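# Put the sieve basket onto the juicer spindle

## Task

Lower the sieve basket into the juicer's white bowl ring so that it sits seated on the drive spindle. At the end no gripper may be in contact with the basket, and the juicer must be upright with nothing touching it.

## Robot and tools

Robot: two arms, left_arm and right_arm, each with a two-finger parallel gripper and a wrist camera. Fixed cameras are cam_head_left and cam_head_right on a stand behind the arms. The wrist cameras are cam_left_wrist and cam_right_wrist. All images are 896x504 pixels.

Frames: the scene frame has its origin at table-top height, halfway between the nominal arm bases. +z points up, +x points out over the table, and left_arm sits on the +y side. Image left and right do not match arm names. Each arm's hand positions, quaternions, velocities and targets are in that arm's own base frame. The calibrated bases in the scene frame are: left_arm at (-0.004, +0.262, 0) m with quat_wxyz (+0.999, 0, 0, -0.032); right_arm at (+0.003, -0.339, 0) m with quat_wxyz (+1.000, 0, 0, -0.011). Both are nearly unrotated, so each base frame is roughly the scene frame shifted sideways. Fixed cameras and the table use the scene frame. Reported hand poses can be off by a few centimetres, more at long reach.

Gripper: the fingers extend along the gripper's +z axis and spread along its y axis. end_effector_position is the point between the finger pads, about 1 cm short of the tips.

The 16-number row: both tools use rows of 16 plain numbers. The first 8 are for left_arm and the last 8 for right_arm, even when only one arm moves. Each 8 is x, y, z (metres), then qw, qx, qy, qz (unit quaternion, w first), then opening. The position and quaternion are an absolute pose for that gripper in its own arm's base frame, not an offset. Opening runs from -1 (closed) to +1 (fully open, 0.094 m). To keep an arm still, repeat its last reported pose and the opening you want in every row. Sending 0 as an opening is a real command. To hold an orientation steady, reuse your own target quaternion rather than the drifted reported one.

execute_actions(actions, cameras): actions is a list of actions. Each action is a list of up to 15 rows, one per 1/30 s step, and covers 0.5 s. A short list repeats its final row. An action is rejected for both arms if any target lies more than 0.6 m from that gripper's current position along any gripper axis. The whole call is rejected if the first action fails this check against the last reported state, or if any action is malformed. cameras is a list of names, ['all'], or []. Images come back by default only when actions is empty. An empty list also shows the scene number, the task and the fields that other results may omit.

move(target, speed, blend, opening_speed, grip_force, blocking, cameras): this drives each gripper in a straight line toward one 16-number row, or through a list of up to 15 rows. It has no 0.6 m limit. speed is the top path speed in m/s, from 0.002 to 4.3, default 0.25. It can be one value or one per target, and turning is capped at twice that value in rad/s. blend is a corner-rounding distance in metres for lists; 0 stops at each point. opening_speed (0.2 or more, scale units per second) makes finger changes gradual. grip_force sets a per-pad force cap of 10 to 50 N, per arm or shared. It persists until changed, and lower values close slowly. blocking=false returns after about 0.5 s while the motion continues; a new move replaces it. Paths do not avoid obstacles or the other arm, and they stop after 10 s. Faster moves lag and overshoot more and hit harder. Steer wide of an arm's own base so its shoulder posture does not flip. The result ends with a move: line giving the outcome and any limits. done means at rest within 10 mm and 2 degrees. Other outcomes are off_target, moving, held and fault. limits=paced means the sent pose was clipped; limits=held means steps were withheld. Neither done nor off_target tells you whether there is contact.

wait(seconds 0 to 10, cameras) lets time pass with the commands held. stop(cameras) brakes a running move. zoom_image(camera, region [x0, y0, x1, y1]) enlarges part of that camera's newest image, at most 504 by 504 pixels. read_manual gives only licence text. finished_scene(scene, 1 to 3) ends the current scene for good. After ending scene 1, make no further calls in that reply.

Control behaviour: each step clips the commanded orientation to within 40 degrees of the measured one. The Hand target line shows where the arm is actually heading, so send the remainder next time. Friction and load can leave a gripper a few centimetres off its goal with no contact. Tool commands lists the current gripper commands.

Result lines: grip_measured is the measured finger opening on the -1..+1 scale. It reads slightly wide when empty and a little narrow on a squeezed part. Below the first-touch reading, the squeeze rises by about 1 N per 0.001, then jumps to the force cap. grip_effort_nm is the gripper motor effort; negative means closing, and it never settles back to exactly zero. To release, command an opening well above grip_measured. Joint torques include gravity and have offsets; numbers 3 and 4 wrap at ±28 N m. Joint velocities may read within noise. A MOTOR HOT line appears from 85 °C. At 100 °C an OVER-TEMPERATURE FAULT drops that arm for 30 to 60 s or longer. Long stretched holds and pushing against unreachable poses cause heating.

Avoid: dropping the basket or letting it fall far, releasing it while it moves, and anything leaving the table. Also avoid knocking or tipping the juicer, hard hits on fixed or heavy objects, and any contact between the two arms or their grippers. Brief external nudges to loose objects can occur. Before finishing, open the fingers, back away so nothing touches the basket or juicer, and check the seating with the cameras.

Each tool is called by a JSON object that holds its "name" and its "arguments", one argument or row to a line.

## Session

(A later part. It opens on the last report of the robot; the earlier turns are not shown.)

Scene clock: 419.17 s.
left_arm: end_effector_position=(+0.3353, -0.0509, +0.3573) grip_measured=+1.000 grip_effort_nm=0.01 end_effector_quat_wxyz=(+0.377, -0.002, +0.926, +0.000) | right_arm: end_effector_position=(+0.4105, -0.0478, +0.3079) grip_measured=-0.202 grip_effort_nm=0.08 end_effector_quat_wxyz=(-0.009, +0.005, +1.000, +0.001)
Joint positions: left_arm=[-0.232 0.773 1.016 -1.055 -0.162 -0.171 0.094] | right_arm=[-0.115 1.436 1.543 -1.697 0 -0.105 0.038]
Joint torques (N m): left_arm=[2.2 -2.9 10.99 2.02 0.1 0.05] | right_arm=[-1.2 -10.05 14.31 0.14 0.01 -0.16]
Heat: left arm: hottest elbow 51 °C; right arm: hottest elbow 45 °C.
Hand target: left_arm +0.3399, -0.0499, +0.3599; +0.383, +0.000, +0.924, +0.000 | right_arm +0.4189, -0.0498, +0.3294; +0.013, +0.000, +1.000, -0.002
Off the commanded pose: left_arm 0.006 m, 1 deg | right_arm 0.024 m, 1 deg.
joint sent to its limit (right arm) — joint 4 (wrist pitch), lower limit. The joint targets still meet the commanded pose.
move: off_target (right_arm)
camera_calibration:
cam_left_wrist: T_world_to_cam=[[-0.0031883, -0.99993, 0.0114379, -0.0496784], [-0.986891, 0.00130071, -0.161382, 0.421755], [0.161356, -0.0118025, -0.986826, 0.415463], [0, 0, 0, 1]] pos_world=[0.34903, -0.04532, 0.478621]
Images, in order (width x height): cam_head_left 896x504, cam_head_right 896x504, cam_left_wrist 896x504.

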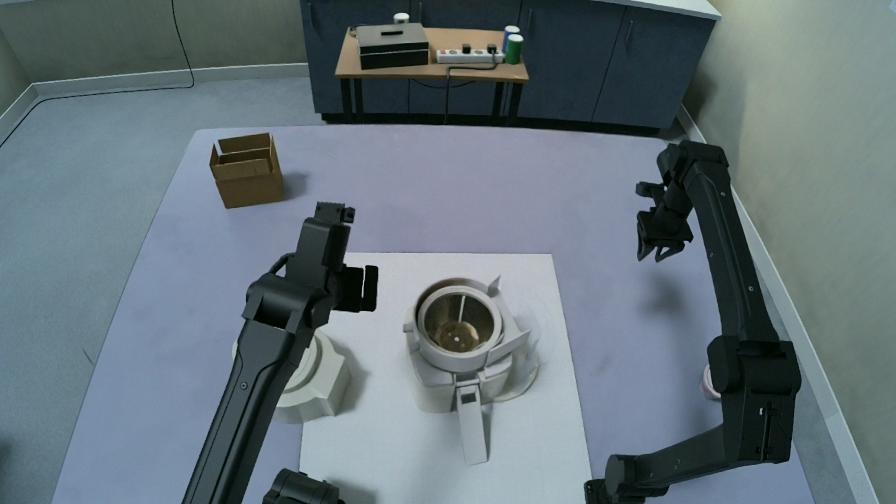

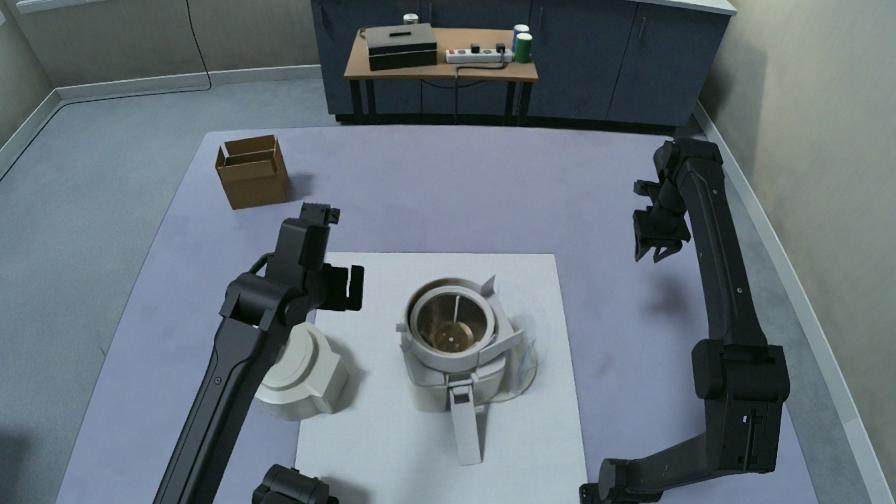

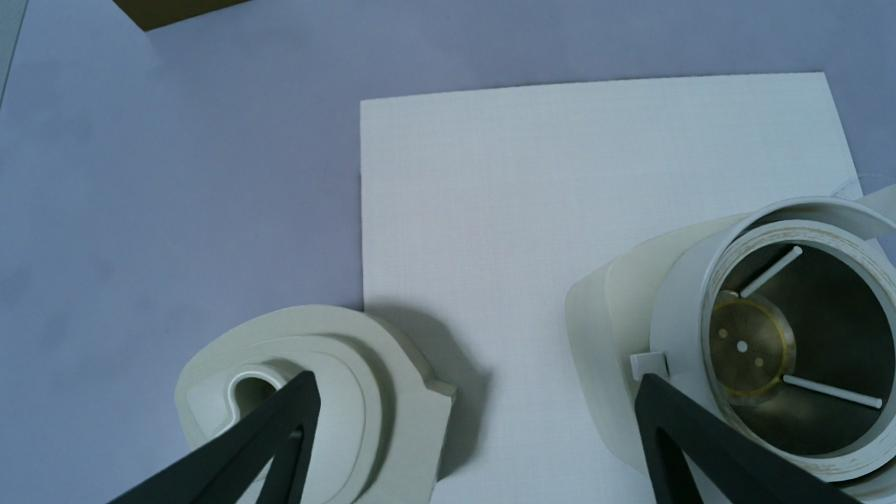

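{"name": "move", "arguments": {
  "target": [
    [0.4,0.25,0.33,0.383,0,0.924,0,1,0.45,0.2,0.36,0,0,1,0,-1],
    [0.4,0.25,0.33,0.383,0,0.924,0,1,0.325,0.408,0.32,0,0,1,0,-1],
    [0.4,0.25,0.33,0.383,0,0.924,0,1,0.315,0.406,0.26,0,0,1,0,-1]
  ],
  "speed": 0.25,
  "blend": [0.05,0.02,0],
  "cameras": ["cam_head_left","cam_head_right","cam_right_wrist"]
}}

{"name": "zoom_image", "arguments": {
  "camera": "cam_head_left",
  "region": [390, 250, 540, 390]
}}

Scene clock: 438.30 s.
left_arm: end_effector_position=(+0.3899, +0.2381, +0.3032) grip_measured=+1.000 grip_effort_nm=0.01 end_effector_quat_wxyz=(+0.364, -0.009, +0.931, -0.018) | right_arm: end_effector_position=(+0.3149, +0.4047, +0.2648) grip_measured=-0.996 grip_effort_nm=-0.20 end_effector_quat_wxyz=(-0.001, -0.005, +1.000, +0.000)
Joint positions: left_arm=[0.73 1.184 1.147 -0.948 0.491 0.559 0.094] | right_arm=[0.91 1.683 1.718 -1.608 -0.002 0.899 0]
Joint torques (N m): left_arm=[2.61 -8.41 15.27 1.39 0.46 0.05] | right_arm=[-0.73 -13.33 8.72 1.22 0.14 0.08]
Heat: left arm: hottest elbow 52 °C; right arm: hottest elbow 46 °C.
Hand target: left_arm +0.3987, +0.2491, +0.3298; +0.383, +0.000, +0.924, +0.000 | right_arm +0.3150, +0.4060, +0.2601; +0.000, +0.000, +1.000, +0.000
Off the commanded pose: left_arm 0.031 m, 3 deg | right_arm 0.005 m, 1 deg.
move: off_target (left_arm)
camera_calibration:
cam_right_wrist: T_world_to_cam=[[0.00661996, -0.998803, -0.048461, 0.426423], [-0.880593, -0.0287859, 0.472997, 0.213154], [-0.473826, 0.0395432, -0.87973, 0.482854], [0, 0, 0, 1]] pos_world=[0.413668, 0.412955, 0.344625]
Images, in order (width x height): cam_head_left 896x504, cam_head_right 896x504, cam_right_wrist 896x504.

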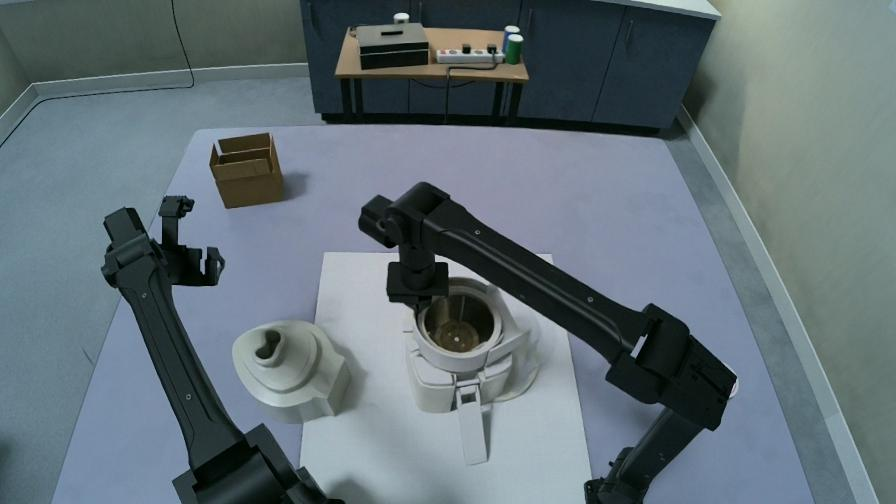

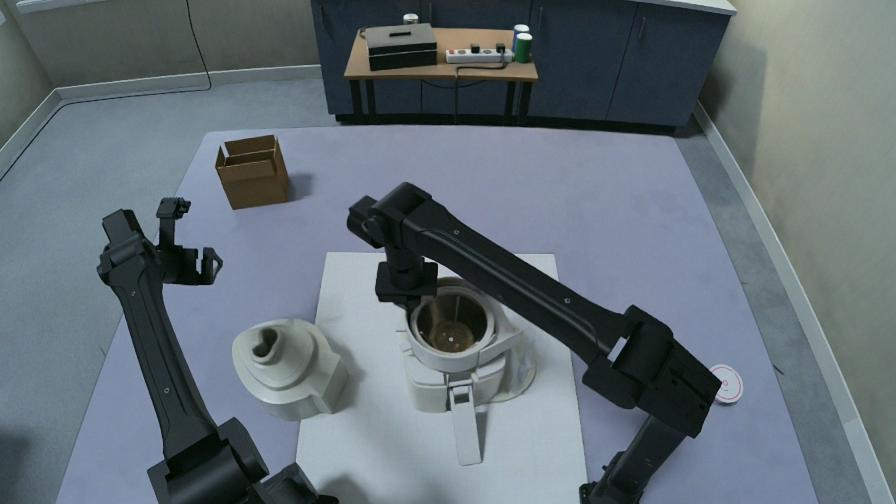

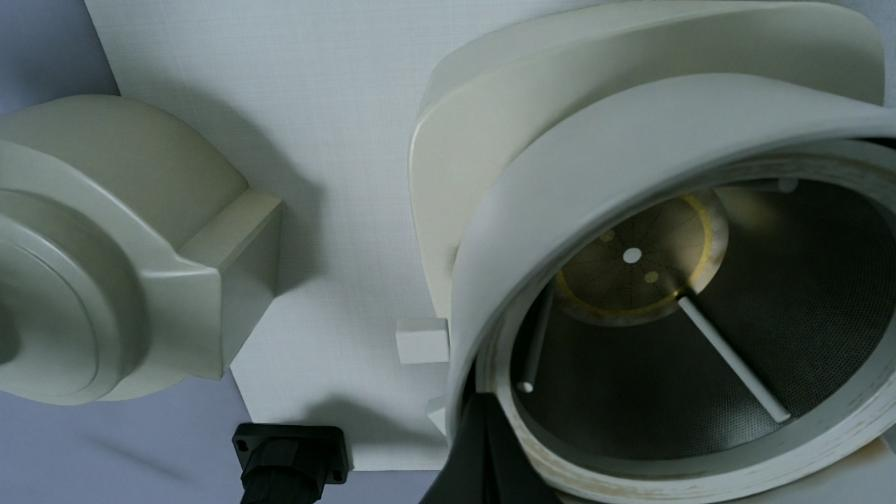

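Scaled by 3.360 from the camera's 896x504 image, which has a finer 1280x720 frame.

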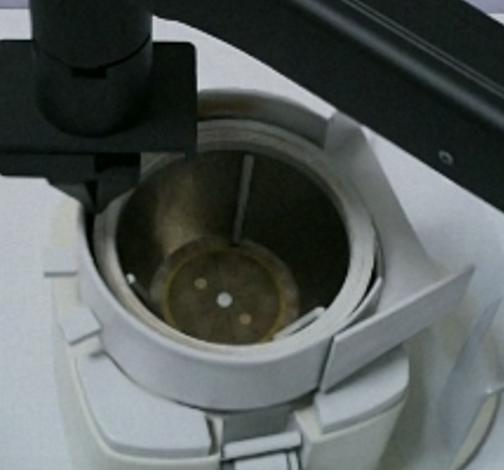

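{"name": "move", "arguments": {
  "target": [
    [0.4,0.25,0.33,0.383,0,0.924,0,1,0.312,0.383,0.235,0,0,1,0,-1]
  ],
  "speed": 0.1,
  "cameras": ["cam_head_left","cam_right_wrist"]
}}

{"name": "zoom_image", "arguments": {
  "camera": "cam_head_left",
  "region": [390, 250, 540, 390]
}}

Scene clock: 448.23 s.
left_arm: end_effector_position=(+0.3899, +0.2381, +0.3032) grip_measured=+1.000 grip_effort_nm=0.01 end_effector_quat_wxyz=(+0.364, -0.009, +0.931, -0.018) | right_arm: end_effector_position=(+0.3083, +0.3879, +0.2327) grip_measured=-0.996 grip_effort_nm=-0.20 end_effector_quat_wxyz=(-0.005, +0.000, +1.000, -0.006)
Joint positions: left_arm=[0.73 1.184 1.147 -0.948 0.491 0.559 0.094] | right_arm=[0.9 1.647 1.588 -1.529 -0.001 0.9 0]
Joint torques (N m): left_arm=[2.26 -7.71 15.58 1.25 0.5 0.02] | right_arm=[-1.2 -13.98 8.49 1.18 0.13 -0.16]
Heat: left arm: hottest elbow 54 °C; right arm: hottest elbow 45 °C.
Hand target: left_arm +0.3987, +0.2491, +0.3298; +0.383, +0.000, +0.924, +0.000 | right_arm +0.3119, +0.3831, +0.2350; +0.000, +0.000, +1.000, +0.000
Off the commanded pose: left_arm 0.031 m, 3 deg | right_arm 0.007 m, 1 deg.
move: off_target (left_arm)
camera_calibration:
cam_right_wrist: T_world_to_cam=[[-0.00395101, -0.999331, -0.0363663, 0.408732], [-0.876997, -0.0140108, 0.480291, 0.213538], [-0.480479, 0.0337908, -0.876355, 0.455616], [0, 0, 0, 1]] pos_world=[0.407801, 0.396054, 0.311585]
Images, in order (width x height): cam_head_left 896x504, cam_right_wrist 896x504.

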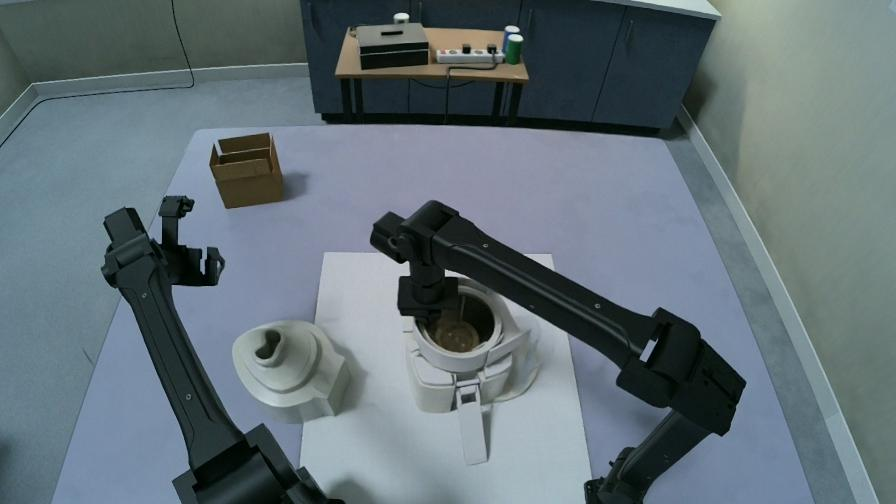

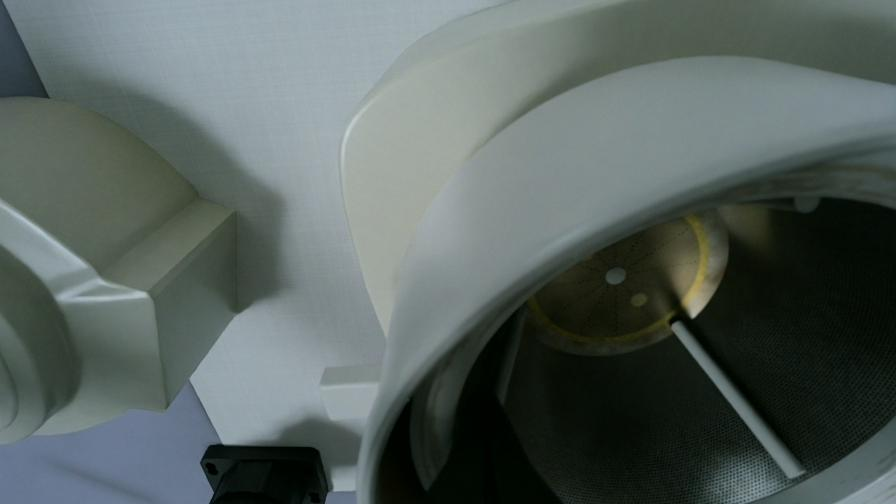

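Scaled by 3.360 from the camera's 896x504 image, which has a finer 1280x720 frame.

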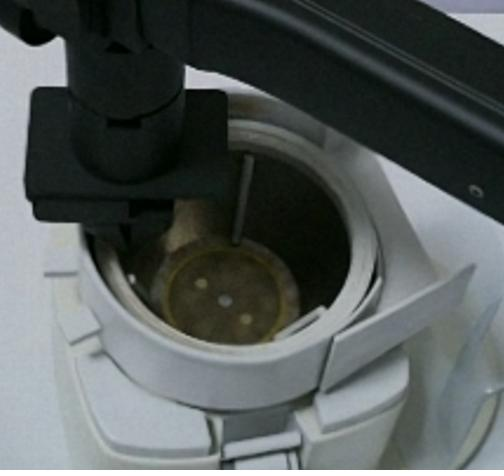

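{"name": "move", "arguments": {
  "target": [
    [0.4,0.25,0.33,0.383,0,0.924,0,1,0.312,0.402,0.25,0,0,1,0,-1],
    [0.4,0.25,0.33,0.383,0,0.924,0,1,0.312,0.402,0.222,0,0,1,0,-1]
  ],
  "speed": 0.1,
  "cameras": ["cam_head_left","cam_right_wrist"]
}}

{"name": "zoom_image", "arguments": {
  "camera": "cam_head_left",
  "region": [390, 250, 540, 390]
}}

Scene clock: 455.40 s.
left_arm: end_effector_position=(+0.3899, +0.2381, +0.3032) grip_measured=+1.000 grip_effort_nm=0.01 end_effector_quat_wxyz=(+0.364, -0.009, +0.931, -0.018) | right_arm: end_effector_position=(+0.3124, +0.3933, +0.2264) grip_measured=-0.996 grip_effort_nm=-0.20 end_effector_quat_wxyz=(-0.003, +0.000, +1.000, -0.003)
Joint positions: left_arm=[0.73 1.184 1.147 -0.948 0.491 0.559 0.094] | right_arm=[0.9 1.66 1.588 -1.506 -0.001 0.9 0]
Joint torques (N m): left_arm=[1.61 -8.59 15.32 1.24 0.45 0.05] | right_arm=[0.44 -12.45 9.95 1.36 0.16 0.08]
Motor temperatures (°C): left_arm=[25 32 55 26 24 26 27] | right_arm=[27 34 45 23 26 25 27]
Heat: left arm: hottest elbow 55 °C; right arm: hottest elbow 45 °C.
Hand target: left_arm +0.3987, +0.2491, +0.3298; +0.383, +0.000, +0.924, +0.000 | right_arm +0.3118, +0.4018, +0.2221; +0.000, +0.000, +1.000, +0.000
Off the commanded pose: left_arm 0.031 m, 3 deg | right_arm 0.010 m, 0 deg.
move: off_target (left_arm)
camera_calibration:
cam_right_wrist: T_world_to_cam=[[-0.00378021, -0.999044, -0.043544, 0.415442], [-0.879685, -0.017385, 0.475238, 0.22344], [-0.475541, 0.0401015, -0.878779, 0.448471], [0, 0, 0, 1]] pos_world=[0.411394, 0.400945, 0.30601]
Images, in order (width x height): cam_head_left 896x504, cam_right_wrist 896x504.

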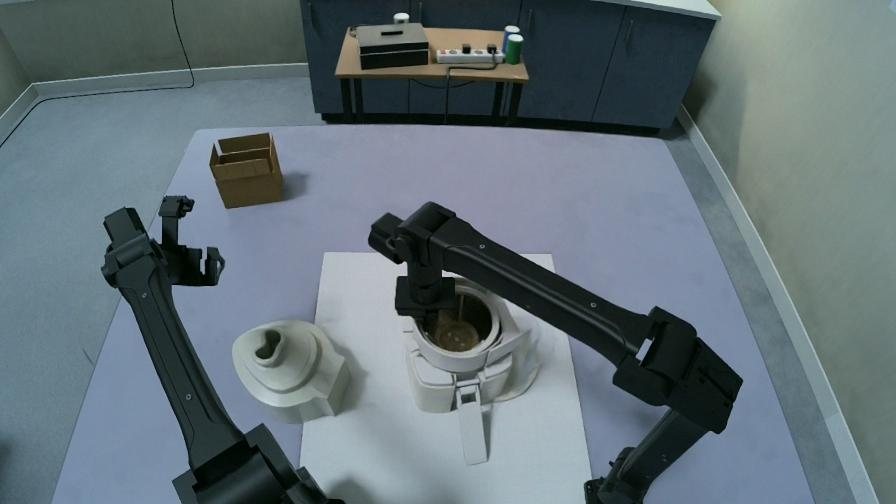

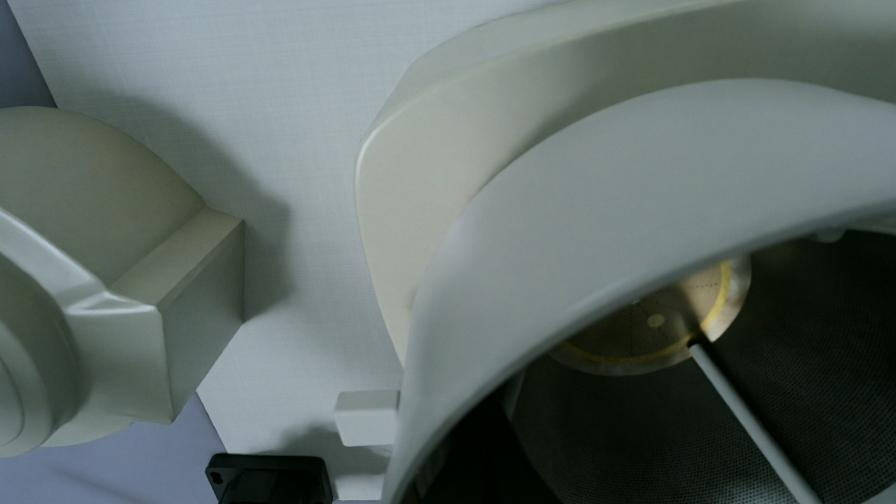

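Scaled by 3.360 from the camera's 896x504 image, which has a finer 1280x720 frame.

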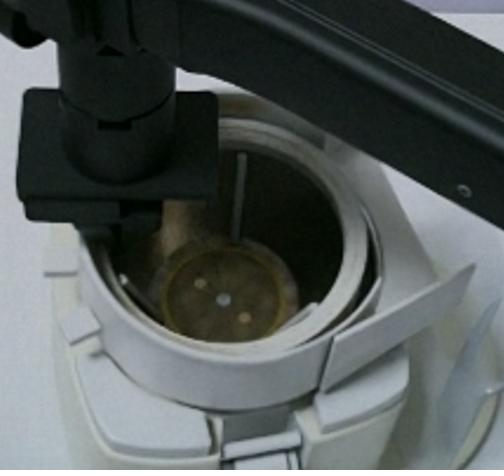

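{"name": "move", "arguments": {
  "target": [
    [0.4,0.25,0.33,0.383,0,0.924,0,1,0.312,0.39,0.3,0,0,1,0,-1],
    [0.4,0.2,0.34,0.383,0,0.924,0,1,0.42,0.0,0.36,0,0,1,0,-1],
    [0.335,-0.23,0.36,0.383,0,0.924,0,1,0.45,-0.08,0.33,0,0,1,0,-0.2]
  ],
  "speed": 0.3,
  "cameras": ["cam_left_wrist"]
}}

{"name": "move", "arguments": {
  "target": [
    [0.34,-0.05,0.36,0.383,0,0.924,0,1,0.45,-0.08,0.33,0,0,1,0,-0.2]
  ],
  "speed": 0.5,
  "cameras": ["cam_head_left","cam_left_wrist"]
}}

{"name": "zoom_image", "arguments": {
  "camera": "cam_head_left",
  "region": [390, 250, 540, 390]
}}

Scene clock: 468.13 s.
left_arm: end_effector_position=(+0.3286, -0.2213, +0.3347) grip_measured=+1.000 grip_effort_nm=0.01 end_effector_quat_wxyz=(+0.369, +0.009, +0.929, +0.015) | right_arm: end_effector_position=(+0.4379, -0.0736, +0.3081) grip_measured=-0.202 grip_effort_nm=0.09 end_effector_quat_wxyz=(-0.005, +0.001, +1.000, +0.001)
Joint positions: left_arm=[-0.82 1.037 1.124 -1.101 -0.542 -0.642 0.094] | right_arm=[-0.166 1.512 1.626 -1.696 0 -0.163 0.037]
Joint torques (N m): left_arm=[0.73 -5.42 15.17 0.75 -0.51 -0.19] | right_arm=[-1.26 -10.4 15.23 0.21 0.02 -0.17]
Motor temperatures (°C): left_arm=[25 32 56 26 24 26 27] | right_arm=[27 34 45 23 26 25 26]
Heat: left arm: hottest elbow 56 °C; right arm: hottest elbow 45 °C.
Hand target: left_arm +0.3342, -0.2292, +0.3595; +0.383, +0.000, +0.924, +0.000 | right_arm +0.4486, -0.0798, +0.3294; +0.017, +0.000, +1.000, -0.003
Off the commanded pose: left_arm 0.027 m, 3 deg | right_arm 0.026 m, 1 deg.
joint sent to its limit (right arm) — joint 4 (wrist pitch), lower limit. The joint targets still meet the commanded pose.
move: off_target (left_arm, right_arm); target 3's new opening was sent with right_arm's hand 0.026 m and 1 deg from that target
camera_calibration:
cam_left_wrist: T_world_to_cam=[[-0.0117165, -0.999624, -0.0248054, -0.204864], [-0.989467, 0.0151698, -0.143959, 0.409866], [0.144281, 0.0228575, -0.989273, 0.406362], [0, 0, 0, 1]] pos_world=[0.344519, -0.220293, 0.455925]
Images, in order (width x height): cam_left_wrist 896x504.

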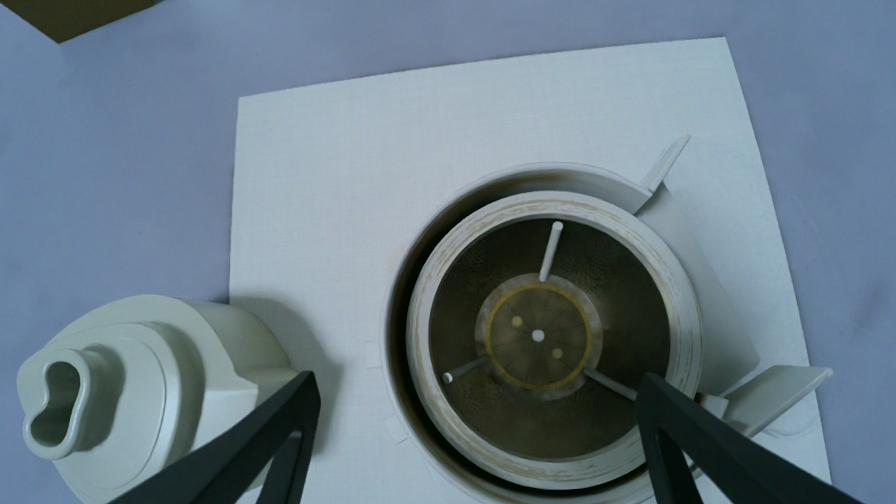

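Scene clock: 469.77 s.
left_arm: end_effector_position=(+0.3353, -0.0509, +0.3573) grip_measured=+1.000 grip_effort_nm=0.01 end_effector_quat_wxyz=(+0.377, -0.002, +0.926, +0.000) | right_arm: end_effector_position=(+0.4379, -0.0736, +0.3081) grip_measured=-0.202 grip_effort_nm=0.08 end_effector_quat_wxyz=(-0.005, +0.001, +1.000, +0.001)
Joint positions: left_arm=[-0.232 0.773 1.016 -1.055 -0.162 -0.171 0.094] | right_arm=[-0.166 1.512 1.626 -1.696 0 -0.163 0.038]
Joint torques (N m): left_arm=[2.43 -2.37 11.12 2.04 0.08 0.01] | right_arm=[-1.85 -10.34 15.25 0.13 0.03 -0.16]
Motor temperatures (°C): left_arm=[25 32 56 26 24 26 27] | right_arm=[27 34 46 23 26 25 26]
Heat: left arm: hottest elbow 56 °C; right arm: hottest elbow 46 °C.
Hand target: left_arm +0.3399, -0.0499, +0.3599; +0.383, +0.000, +0.924, +0.000 | right_arm +0.4486, -0.0798, +0.3294; +0.017, +0.000, +1.000, -0.003
Off the commanded pose: left_arm 0.006 m, 1 deg | right_arm 0.026 m, 1 deg.
joint sent to its limit (right arm) — joint 4 (wrist pitch), lower limit. The joint targets still meet the commanded pose.
move: off_target (right_arm)
camera_calibration:
cam_left_wrist: T_world_to_cam=[[-0.0031883, -0.99993, 0.0114379, -0.0496784], [-0.986891, 0.00130071, -0.161382, 0.421755], [0.161356, -0.0118025, -0.986826, 0.415463], [0, 0, 0, 1]] pos_world=[0.34903, -0.04532, 0.478621]
Images, in order (width x height): cam_head_left 896x504, cam_left_wrist 896x504.

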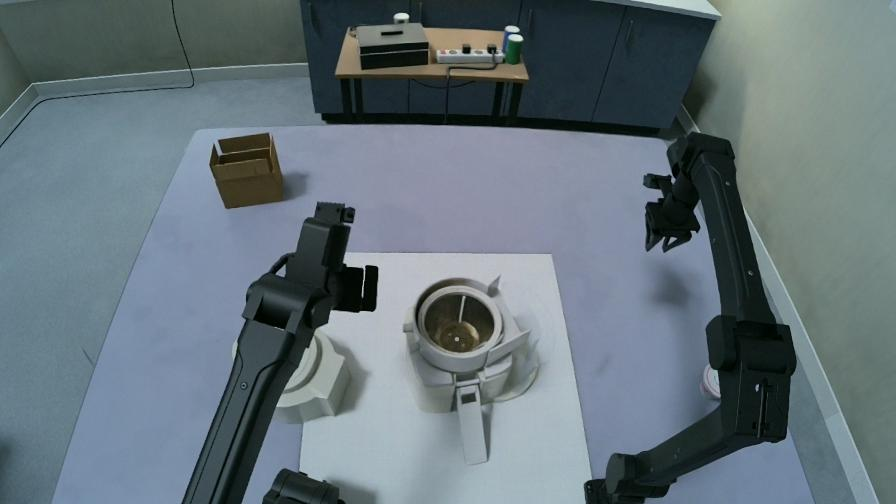

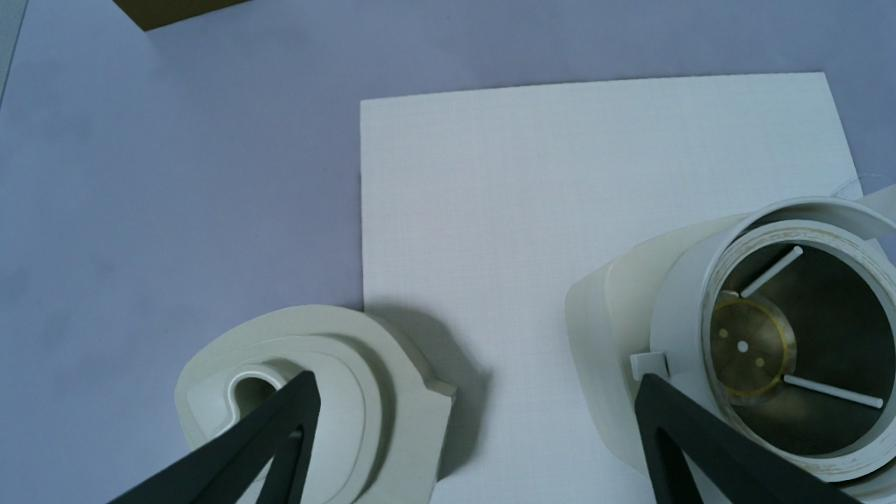

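Scaled by 3.360 from the camera's 896x504 image, which has a finer 1280x720 frame.

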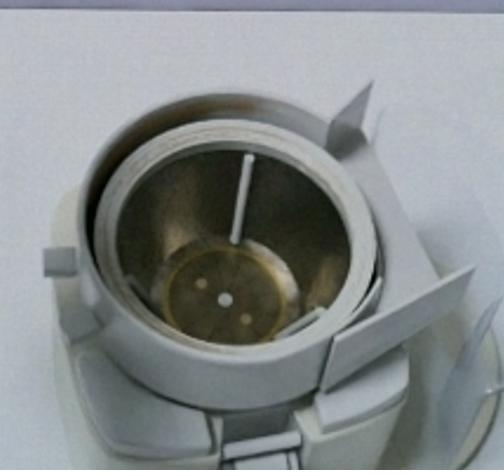

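{"name": "move", "arguments": {
  "target": [
    [0.34,-0.05,0.36,0.383,0,0.924,0,1,0.42,0.2,0.34,0,0,1,0,-1],
    [0.34,0.1,0.36,0.383,0,0.924,0,1,0.352,0.358,0.29,0,0,1,0,-1],
    [0.34,0.1,0.36,0.383,0,0.924,0,1,0.348,0.36,0.215,0,0,1,0,-1]
  ],
  "speed": 0.2,
  "blend": [0.05,0,0],
  "cameras": ["cam_head_left","cam_right_wrist"]
}}

{"name": "zoom_image", "arguments": {
  "camera": "cam_head_left",
  "region": [390, 250, 540, 390]
}}

Scene clock: 489.27 s.
left_arm: end_effector_position=(+0.3354, +0.0957, +0.3406) grip_measured=+1.000 grip_effort_nm=0.01 end_effector_quat_wxyz=(+0.367, -0.005, +0.930, -0.008) | right_arm: end_effector_position=(+0.3502, +0.3564, +0.2192) grip_measured=-0.996 grip_effort_nm=-0.20 end_effector_quat_wxyz=(-0.002, -0.001, +1.000, +0.000)
Joint positions: left_arm=[0.426 0.823 1.007 -1.053 0.298 0.306 0.094] | right_arm=[0.794 1.652 1.559 -1.482 -0.003 0.791 0]
Joint torques (N m): left_arm=[2.32 -4.19 13.82 1.43 0.38 0.09] | right_arm=[0.38 -13.51 8.81 1.28 0.2 0.02]
Motor temperatures (°C): left_arm=[25 32 54 26 24 26 27] | right_arm=[27 33 51 23 26 25 26]
Heat: left arm: hottest elbow 54 °C; right arm: hottest elbow 51 °C.
Hand target: left_arm +0.3394, +0.0998, +0.3599; +0.383, +0.000, +0.924, +0.000 | right_arm +0.3480, +0.3599, +0.2151; +0.000, +0.000, +1.000, +0.000
Off the commanded pose: left_arm 0.020 m, 2 deg | right_arm 0.006 m, 0 deg.
move: off_target (left_arm)
camera_calibration:
cam_right_wrist: T_world_to_cam=[[-0.00104705, -0.998837, -0.0482059, 0.3783], [-0.880017, -0.0219746, 0.474434, 0.261381], [-0.474941, 0.0429188, -0.87897, 0.460417], [0, 0, 0, 1]] pos_world=[0.449087, 0.363843, 0.298921]
Images, in order (width x height): cam_head_left 896x504, cam_right_wrist 896x504.

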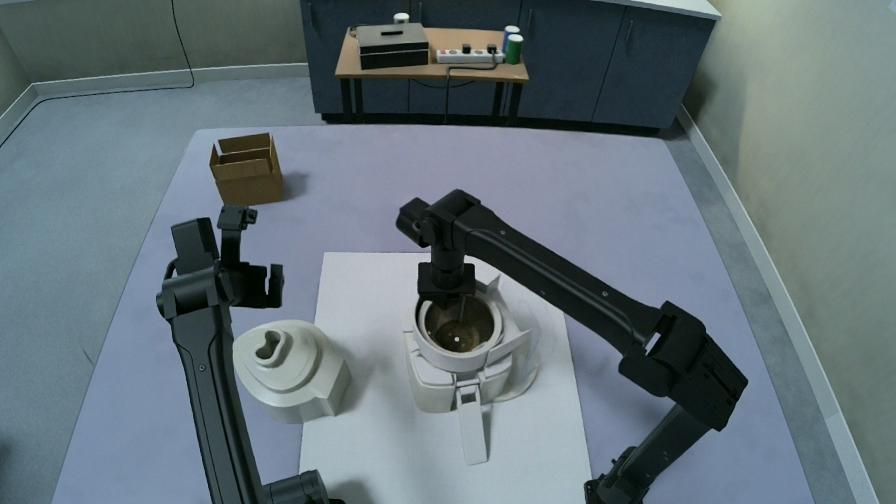

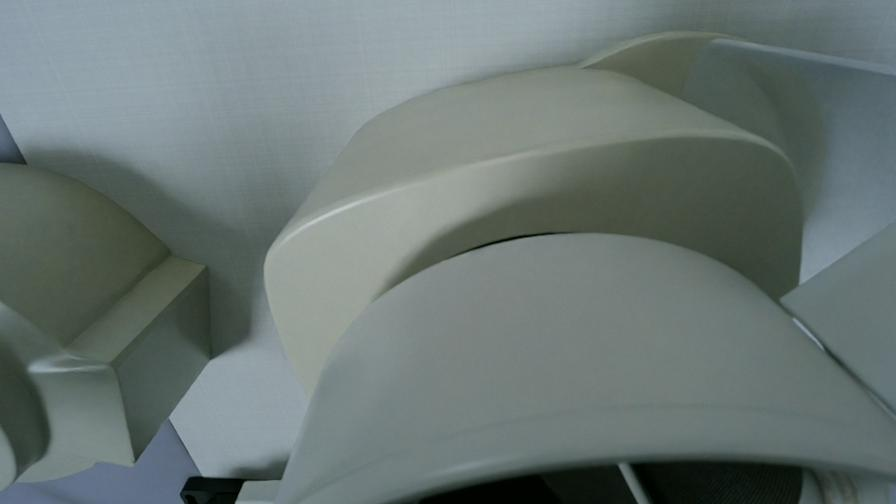

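Scaled by 3.360 from the camera's 896x504 image, which has a finer 1280x720 frame.

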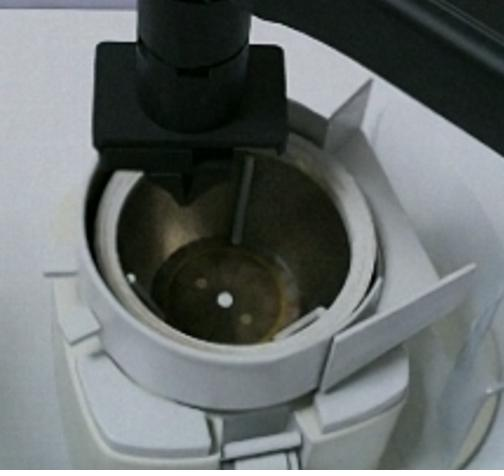

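{"name": "move", "arguments": {
  "target": [
    [0.34,0.1,0.36,0.383,0,0.924,0,1,0.35,0.335,0.21,0,0,1,0,-1],
    [0.34,0.1,0.36,0.383,0,0.924,0,1,0.34,0.295,0.21,0,0,1,0,-1]
  ],
  "speed": 0.08,
  "blend": [0.01,0],
  "cameras": ["cam_head_left"]
}}

{"name": "zoom_image", "arguments": {
  "camera": "cam_head_left",
  "region": [390, 250, 540, 390]
}}

Scene clock: 494.90 s.
left_arm: end_effector_position=(+0.3354, +0.0957, +0.3406) grip_measured=+1.000 grip_effort_nm=0.01 end_effector_quat_wxyz=(+0.367, -0.005, +0.930, -0.008) | right_arm: end_effector_position=(+0.3378, +0.2995, +0.2094) grip_measured=-0.996 grip_effort_nm=-0.20 end_effector_quat_wxyz=(-0.006, +0.001, +1.000, -0.004)
Joint positions: left_arm=[0.426 0.823 1.007 -1.053 0.298 0.306 0.094] | right_arm=[0.726 1.537 1.395 -1.443 -0.001 0.728 0]
Joint torques (N m): left_arm=[2.37 -3.55 13.85 1.46 0.35 0.07] | right_arm=[-1.85 -12.57 8.38 1.21 0.11 -0.2]
Heat: left arm: hottest elbow 54 °C; right arm: hottest elbow 50 °C.
Hand target: left_arm +0.3394, +0.0998, +0.3599; +0.383, +0.000, +0.924, +0.000 | right_arm +0.3400, +0.2950, +0.2100; +0.000, +0.000, +1.000, +0.000
Off the commanded pose: left_arm 0.020 m, 2 deg | right_arm 0.005 m, 1 deg.
move: off_target (left_arm)
Images, in order (width x height): cam_head_left 896x504.

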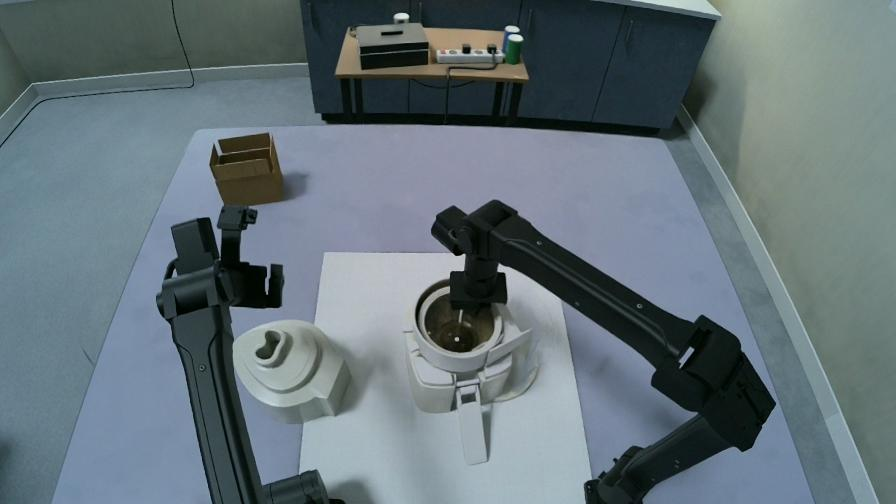

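Scaled by 3.360 from the camera's 896x504 image, which has a finer 1280x720 frame.

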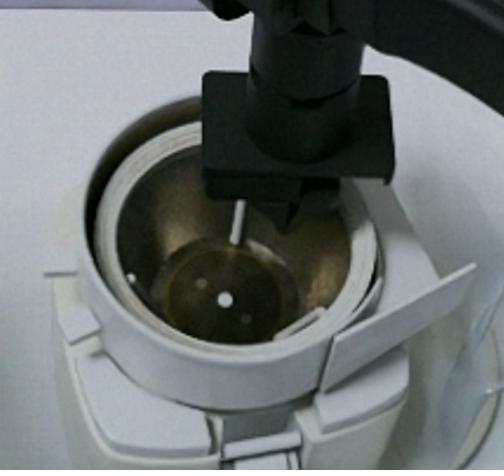

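{"name": "move", "arguments": {
  "target": [
    [0.34,0.1,0.36,0.383,0,0.924,0,1,0.348,0.302,0.196,0,0,1,0,-1],
    [0.34,0.1,0.36,0.383,0,0.924,0,1,0.356,0.33,0.196,0,0,1,0,-1],
    [0.34,0.1,0.36,0.383,0,0.924,0,1,0.345,0.37,0.196,0,0,1,0,-1]
  ],
  "speed": 0.08,
  "blend": [0,0.01,0],
  "cameras": ["cam_head_left"]
}}

{"name": "zoom_image", "arguments": {
  "camera": "cam_head_left",
  "region": [390, 250, 540, 390]
}}

Scene clock: 501.73 s.
left_arm: end_effector_position=(+0.3354, +0.0957, +0.3406) grip_measured=+1.000 grip_effort_nm=0.01 end_effector_quat_wxyz=(+0.367, -0.005, +0.930, -0.008) | right_arm: end_effector_position=(+0.3337, +0.3524, +0.1796) grip_measured=-0.996 grip_effort_nm=-0.19 end_effector_quat_wxyz=(-0.013, -0.003, +1.000, -0.014)
Joint positions: left_arm=[0.426 0.823 1.007 -1.053 0.298 0.306 0.094] | right_arm=[0.814 1.652 1.454 -1.411 0 0.808 0]
Joint torques (N m): left_arm=[2.61 -3.55 13.87 1.42 0.34 0.02] | right_arm=[0.32 -11.99 14.69 0.31 0.07 0.07]
Heat: left arm: hottest elbow 54 °C; right arm: hottest elbow 49 °C.
Hand target: left_arm +0.3394, +0.0998, +0.3599; +0.383, +0.000, +0.924, +0.000 | right_arm +0.3440, +0.3691, +0.1960; +0.000, +0.000, +1.000, +0.001
Off the commanded pose: left_arm 0.020 m, 2 deg | right_arm 0.027 m, 2 deg.
move: off_target (left_arm, right_arm)
Images, in order (width x height): cam_head_left 896x504.

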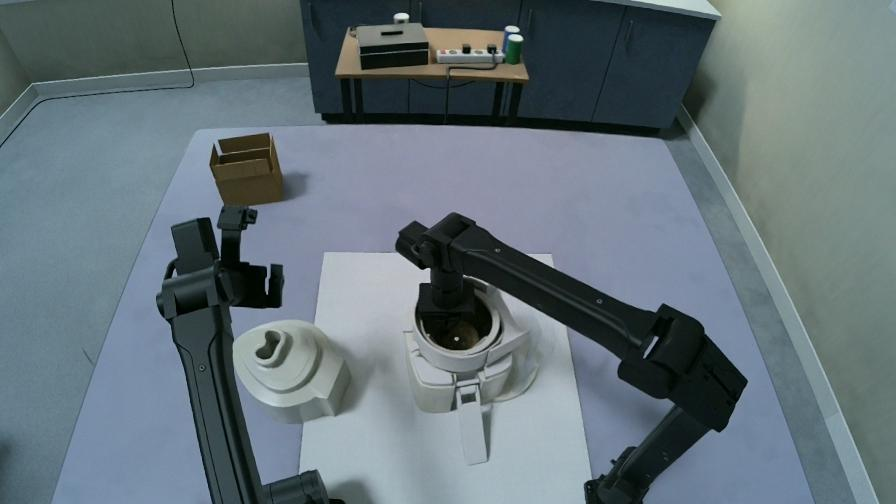

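Scaled by 3.360 from the camera's 896x504 image, which has a finer 1280x720 frame.

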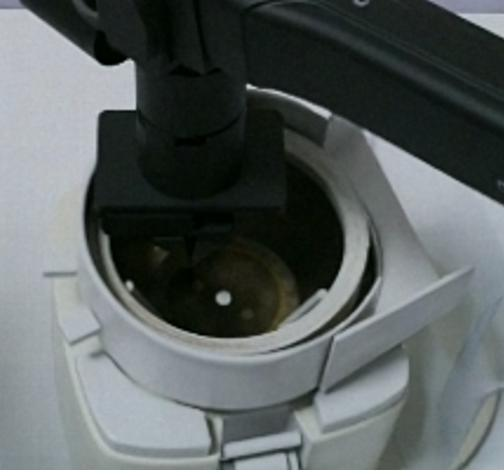

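{"name": "move", "arguments": {
  "target": [
    [0.34,0.1,0.36,0.383,0,0.924,0,1,0.34,0.34,0.34,0,0,1,0,-1],
    [0.34,0.1,0.36,0.383,0,0.924,0,1,0.44,0.05,0.36,0,0,1,0,-1]
  ],
  "speed": 0.2,
  "cameras": ["cam_head_left","cam_head_right"]
}}

{"name": "zoom_image", "arguments": {
  "camera": "cam_head_left",
  "region": [390, 250, 540, 390]
}}

Scene clock: 511.87 s.
left_arm: end_effector_position=(+0.3354, +0.0957, +0.3406) grip_measured=+1.000 grip_effort_nm=0.01 end_effector_quat_wxyz=(+0.367, -0.005, +0.930, -0.008) | right_arm: end_effector_position=(+0.4367, +0.0504, +0.3516) grip_measured=-0.996 grip_effort_nm=-0.19 end_effector_quat_wxyz=(+0.048, +0.006, +0.999, +0.007)
Joint positions: left_arm=[0.426 0.823 1.007 -1.053 0.298 0.306 0.094] | right_arm=[0.115 1.449 1.67 -1.696 -0.003 0.127 0]
Joint torques (N m): left_arm=[2.08 -2.78 13.79 1.63 0.32 0.05] | right_arm=[-0.67 -10.05 11.99 0.39 0.13 -0.17]
Heat: left arm: hottest elbow 54 °C; right arm: hottest elbow 48 °C.
Hand target: left_arm +0.3394, +0.0998, +0.3599; +0.383, +0.000, +0.924, +0.000 | right_arm +0.4398, +0.0500, +0.3594; +0.052, +0.000, +0.999, +0.006
Off the commanded pose: left_arm 0.020 m, 2 deg | right_arm 0.009 m, 6 deg.
joint sent to its limit (right arm) — joint 4 (wrist pitch), lower limit. The joint targets are off in orientation, not in position.
move: off_target (left_arm, right_arm)
Images, in order (width x height): cam_head_left 896x504, cam_head_right 896x504.

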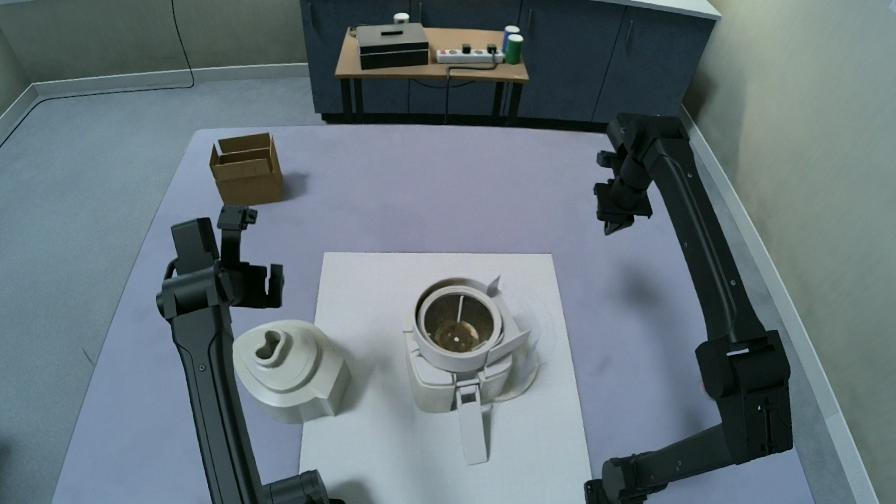

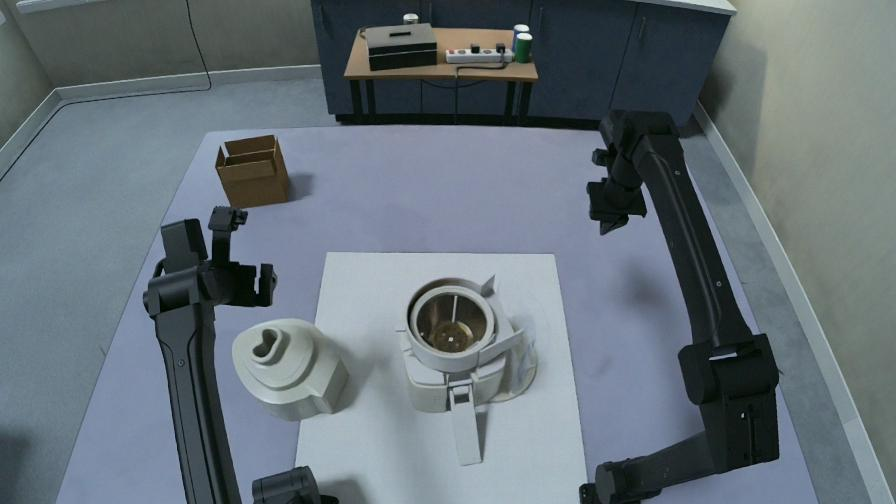

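Scaled by 3.360 from the camera's 896x504 image, which has a finer 1280x720 frame.

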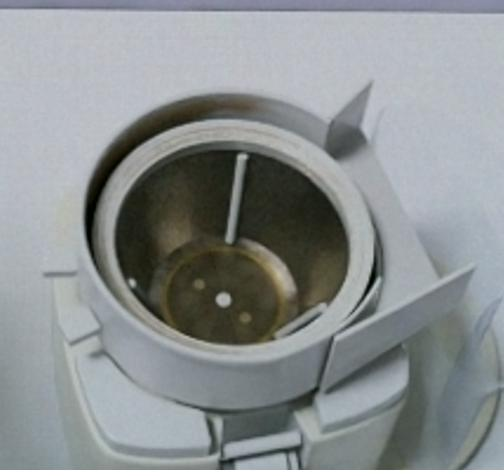

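{"name": "finished_scene", "arguments": {
  "scene": 2
}}

The scene is finished: the task was done.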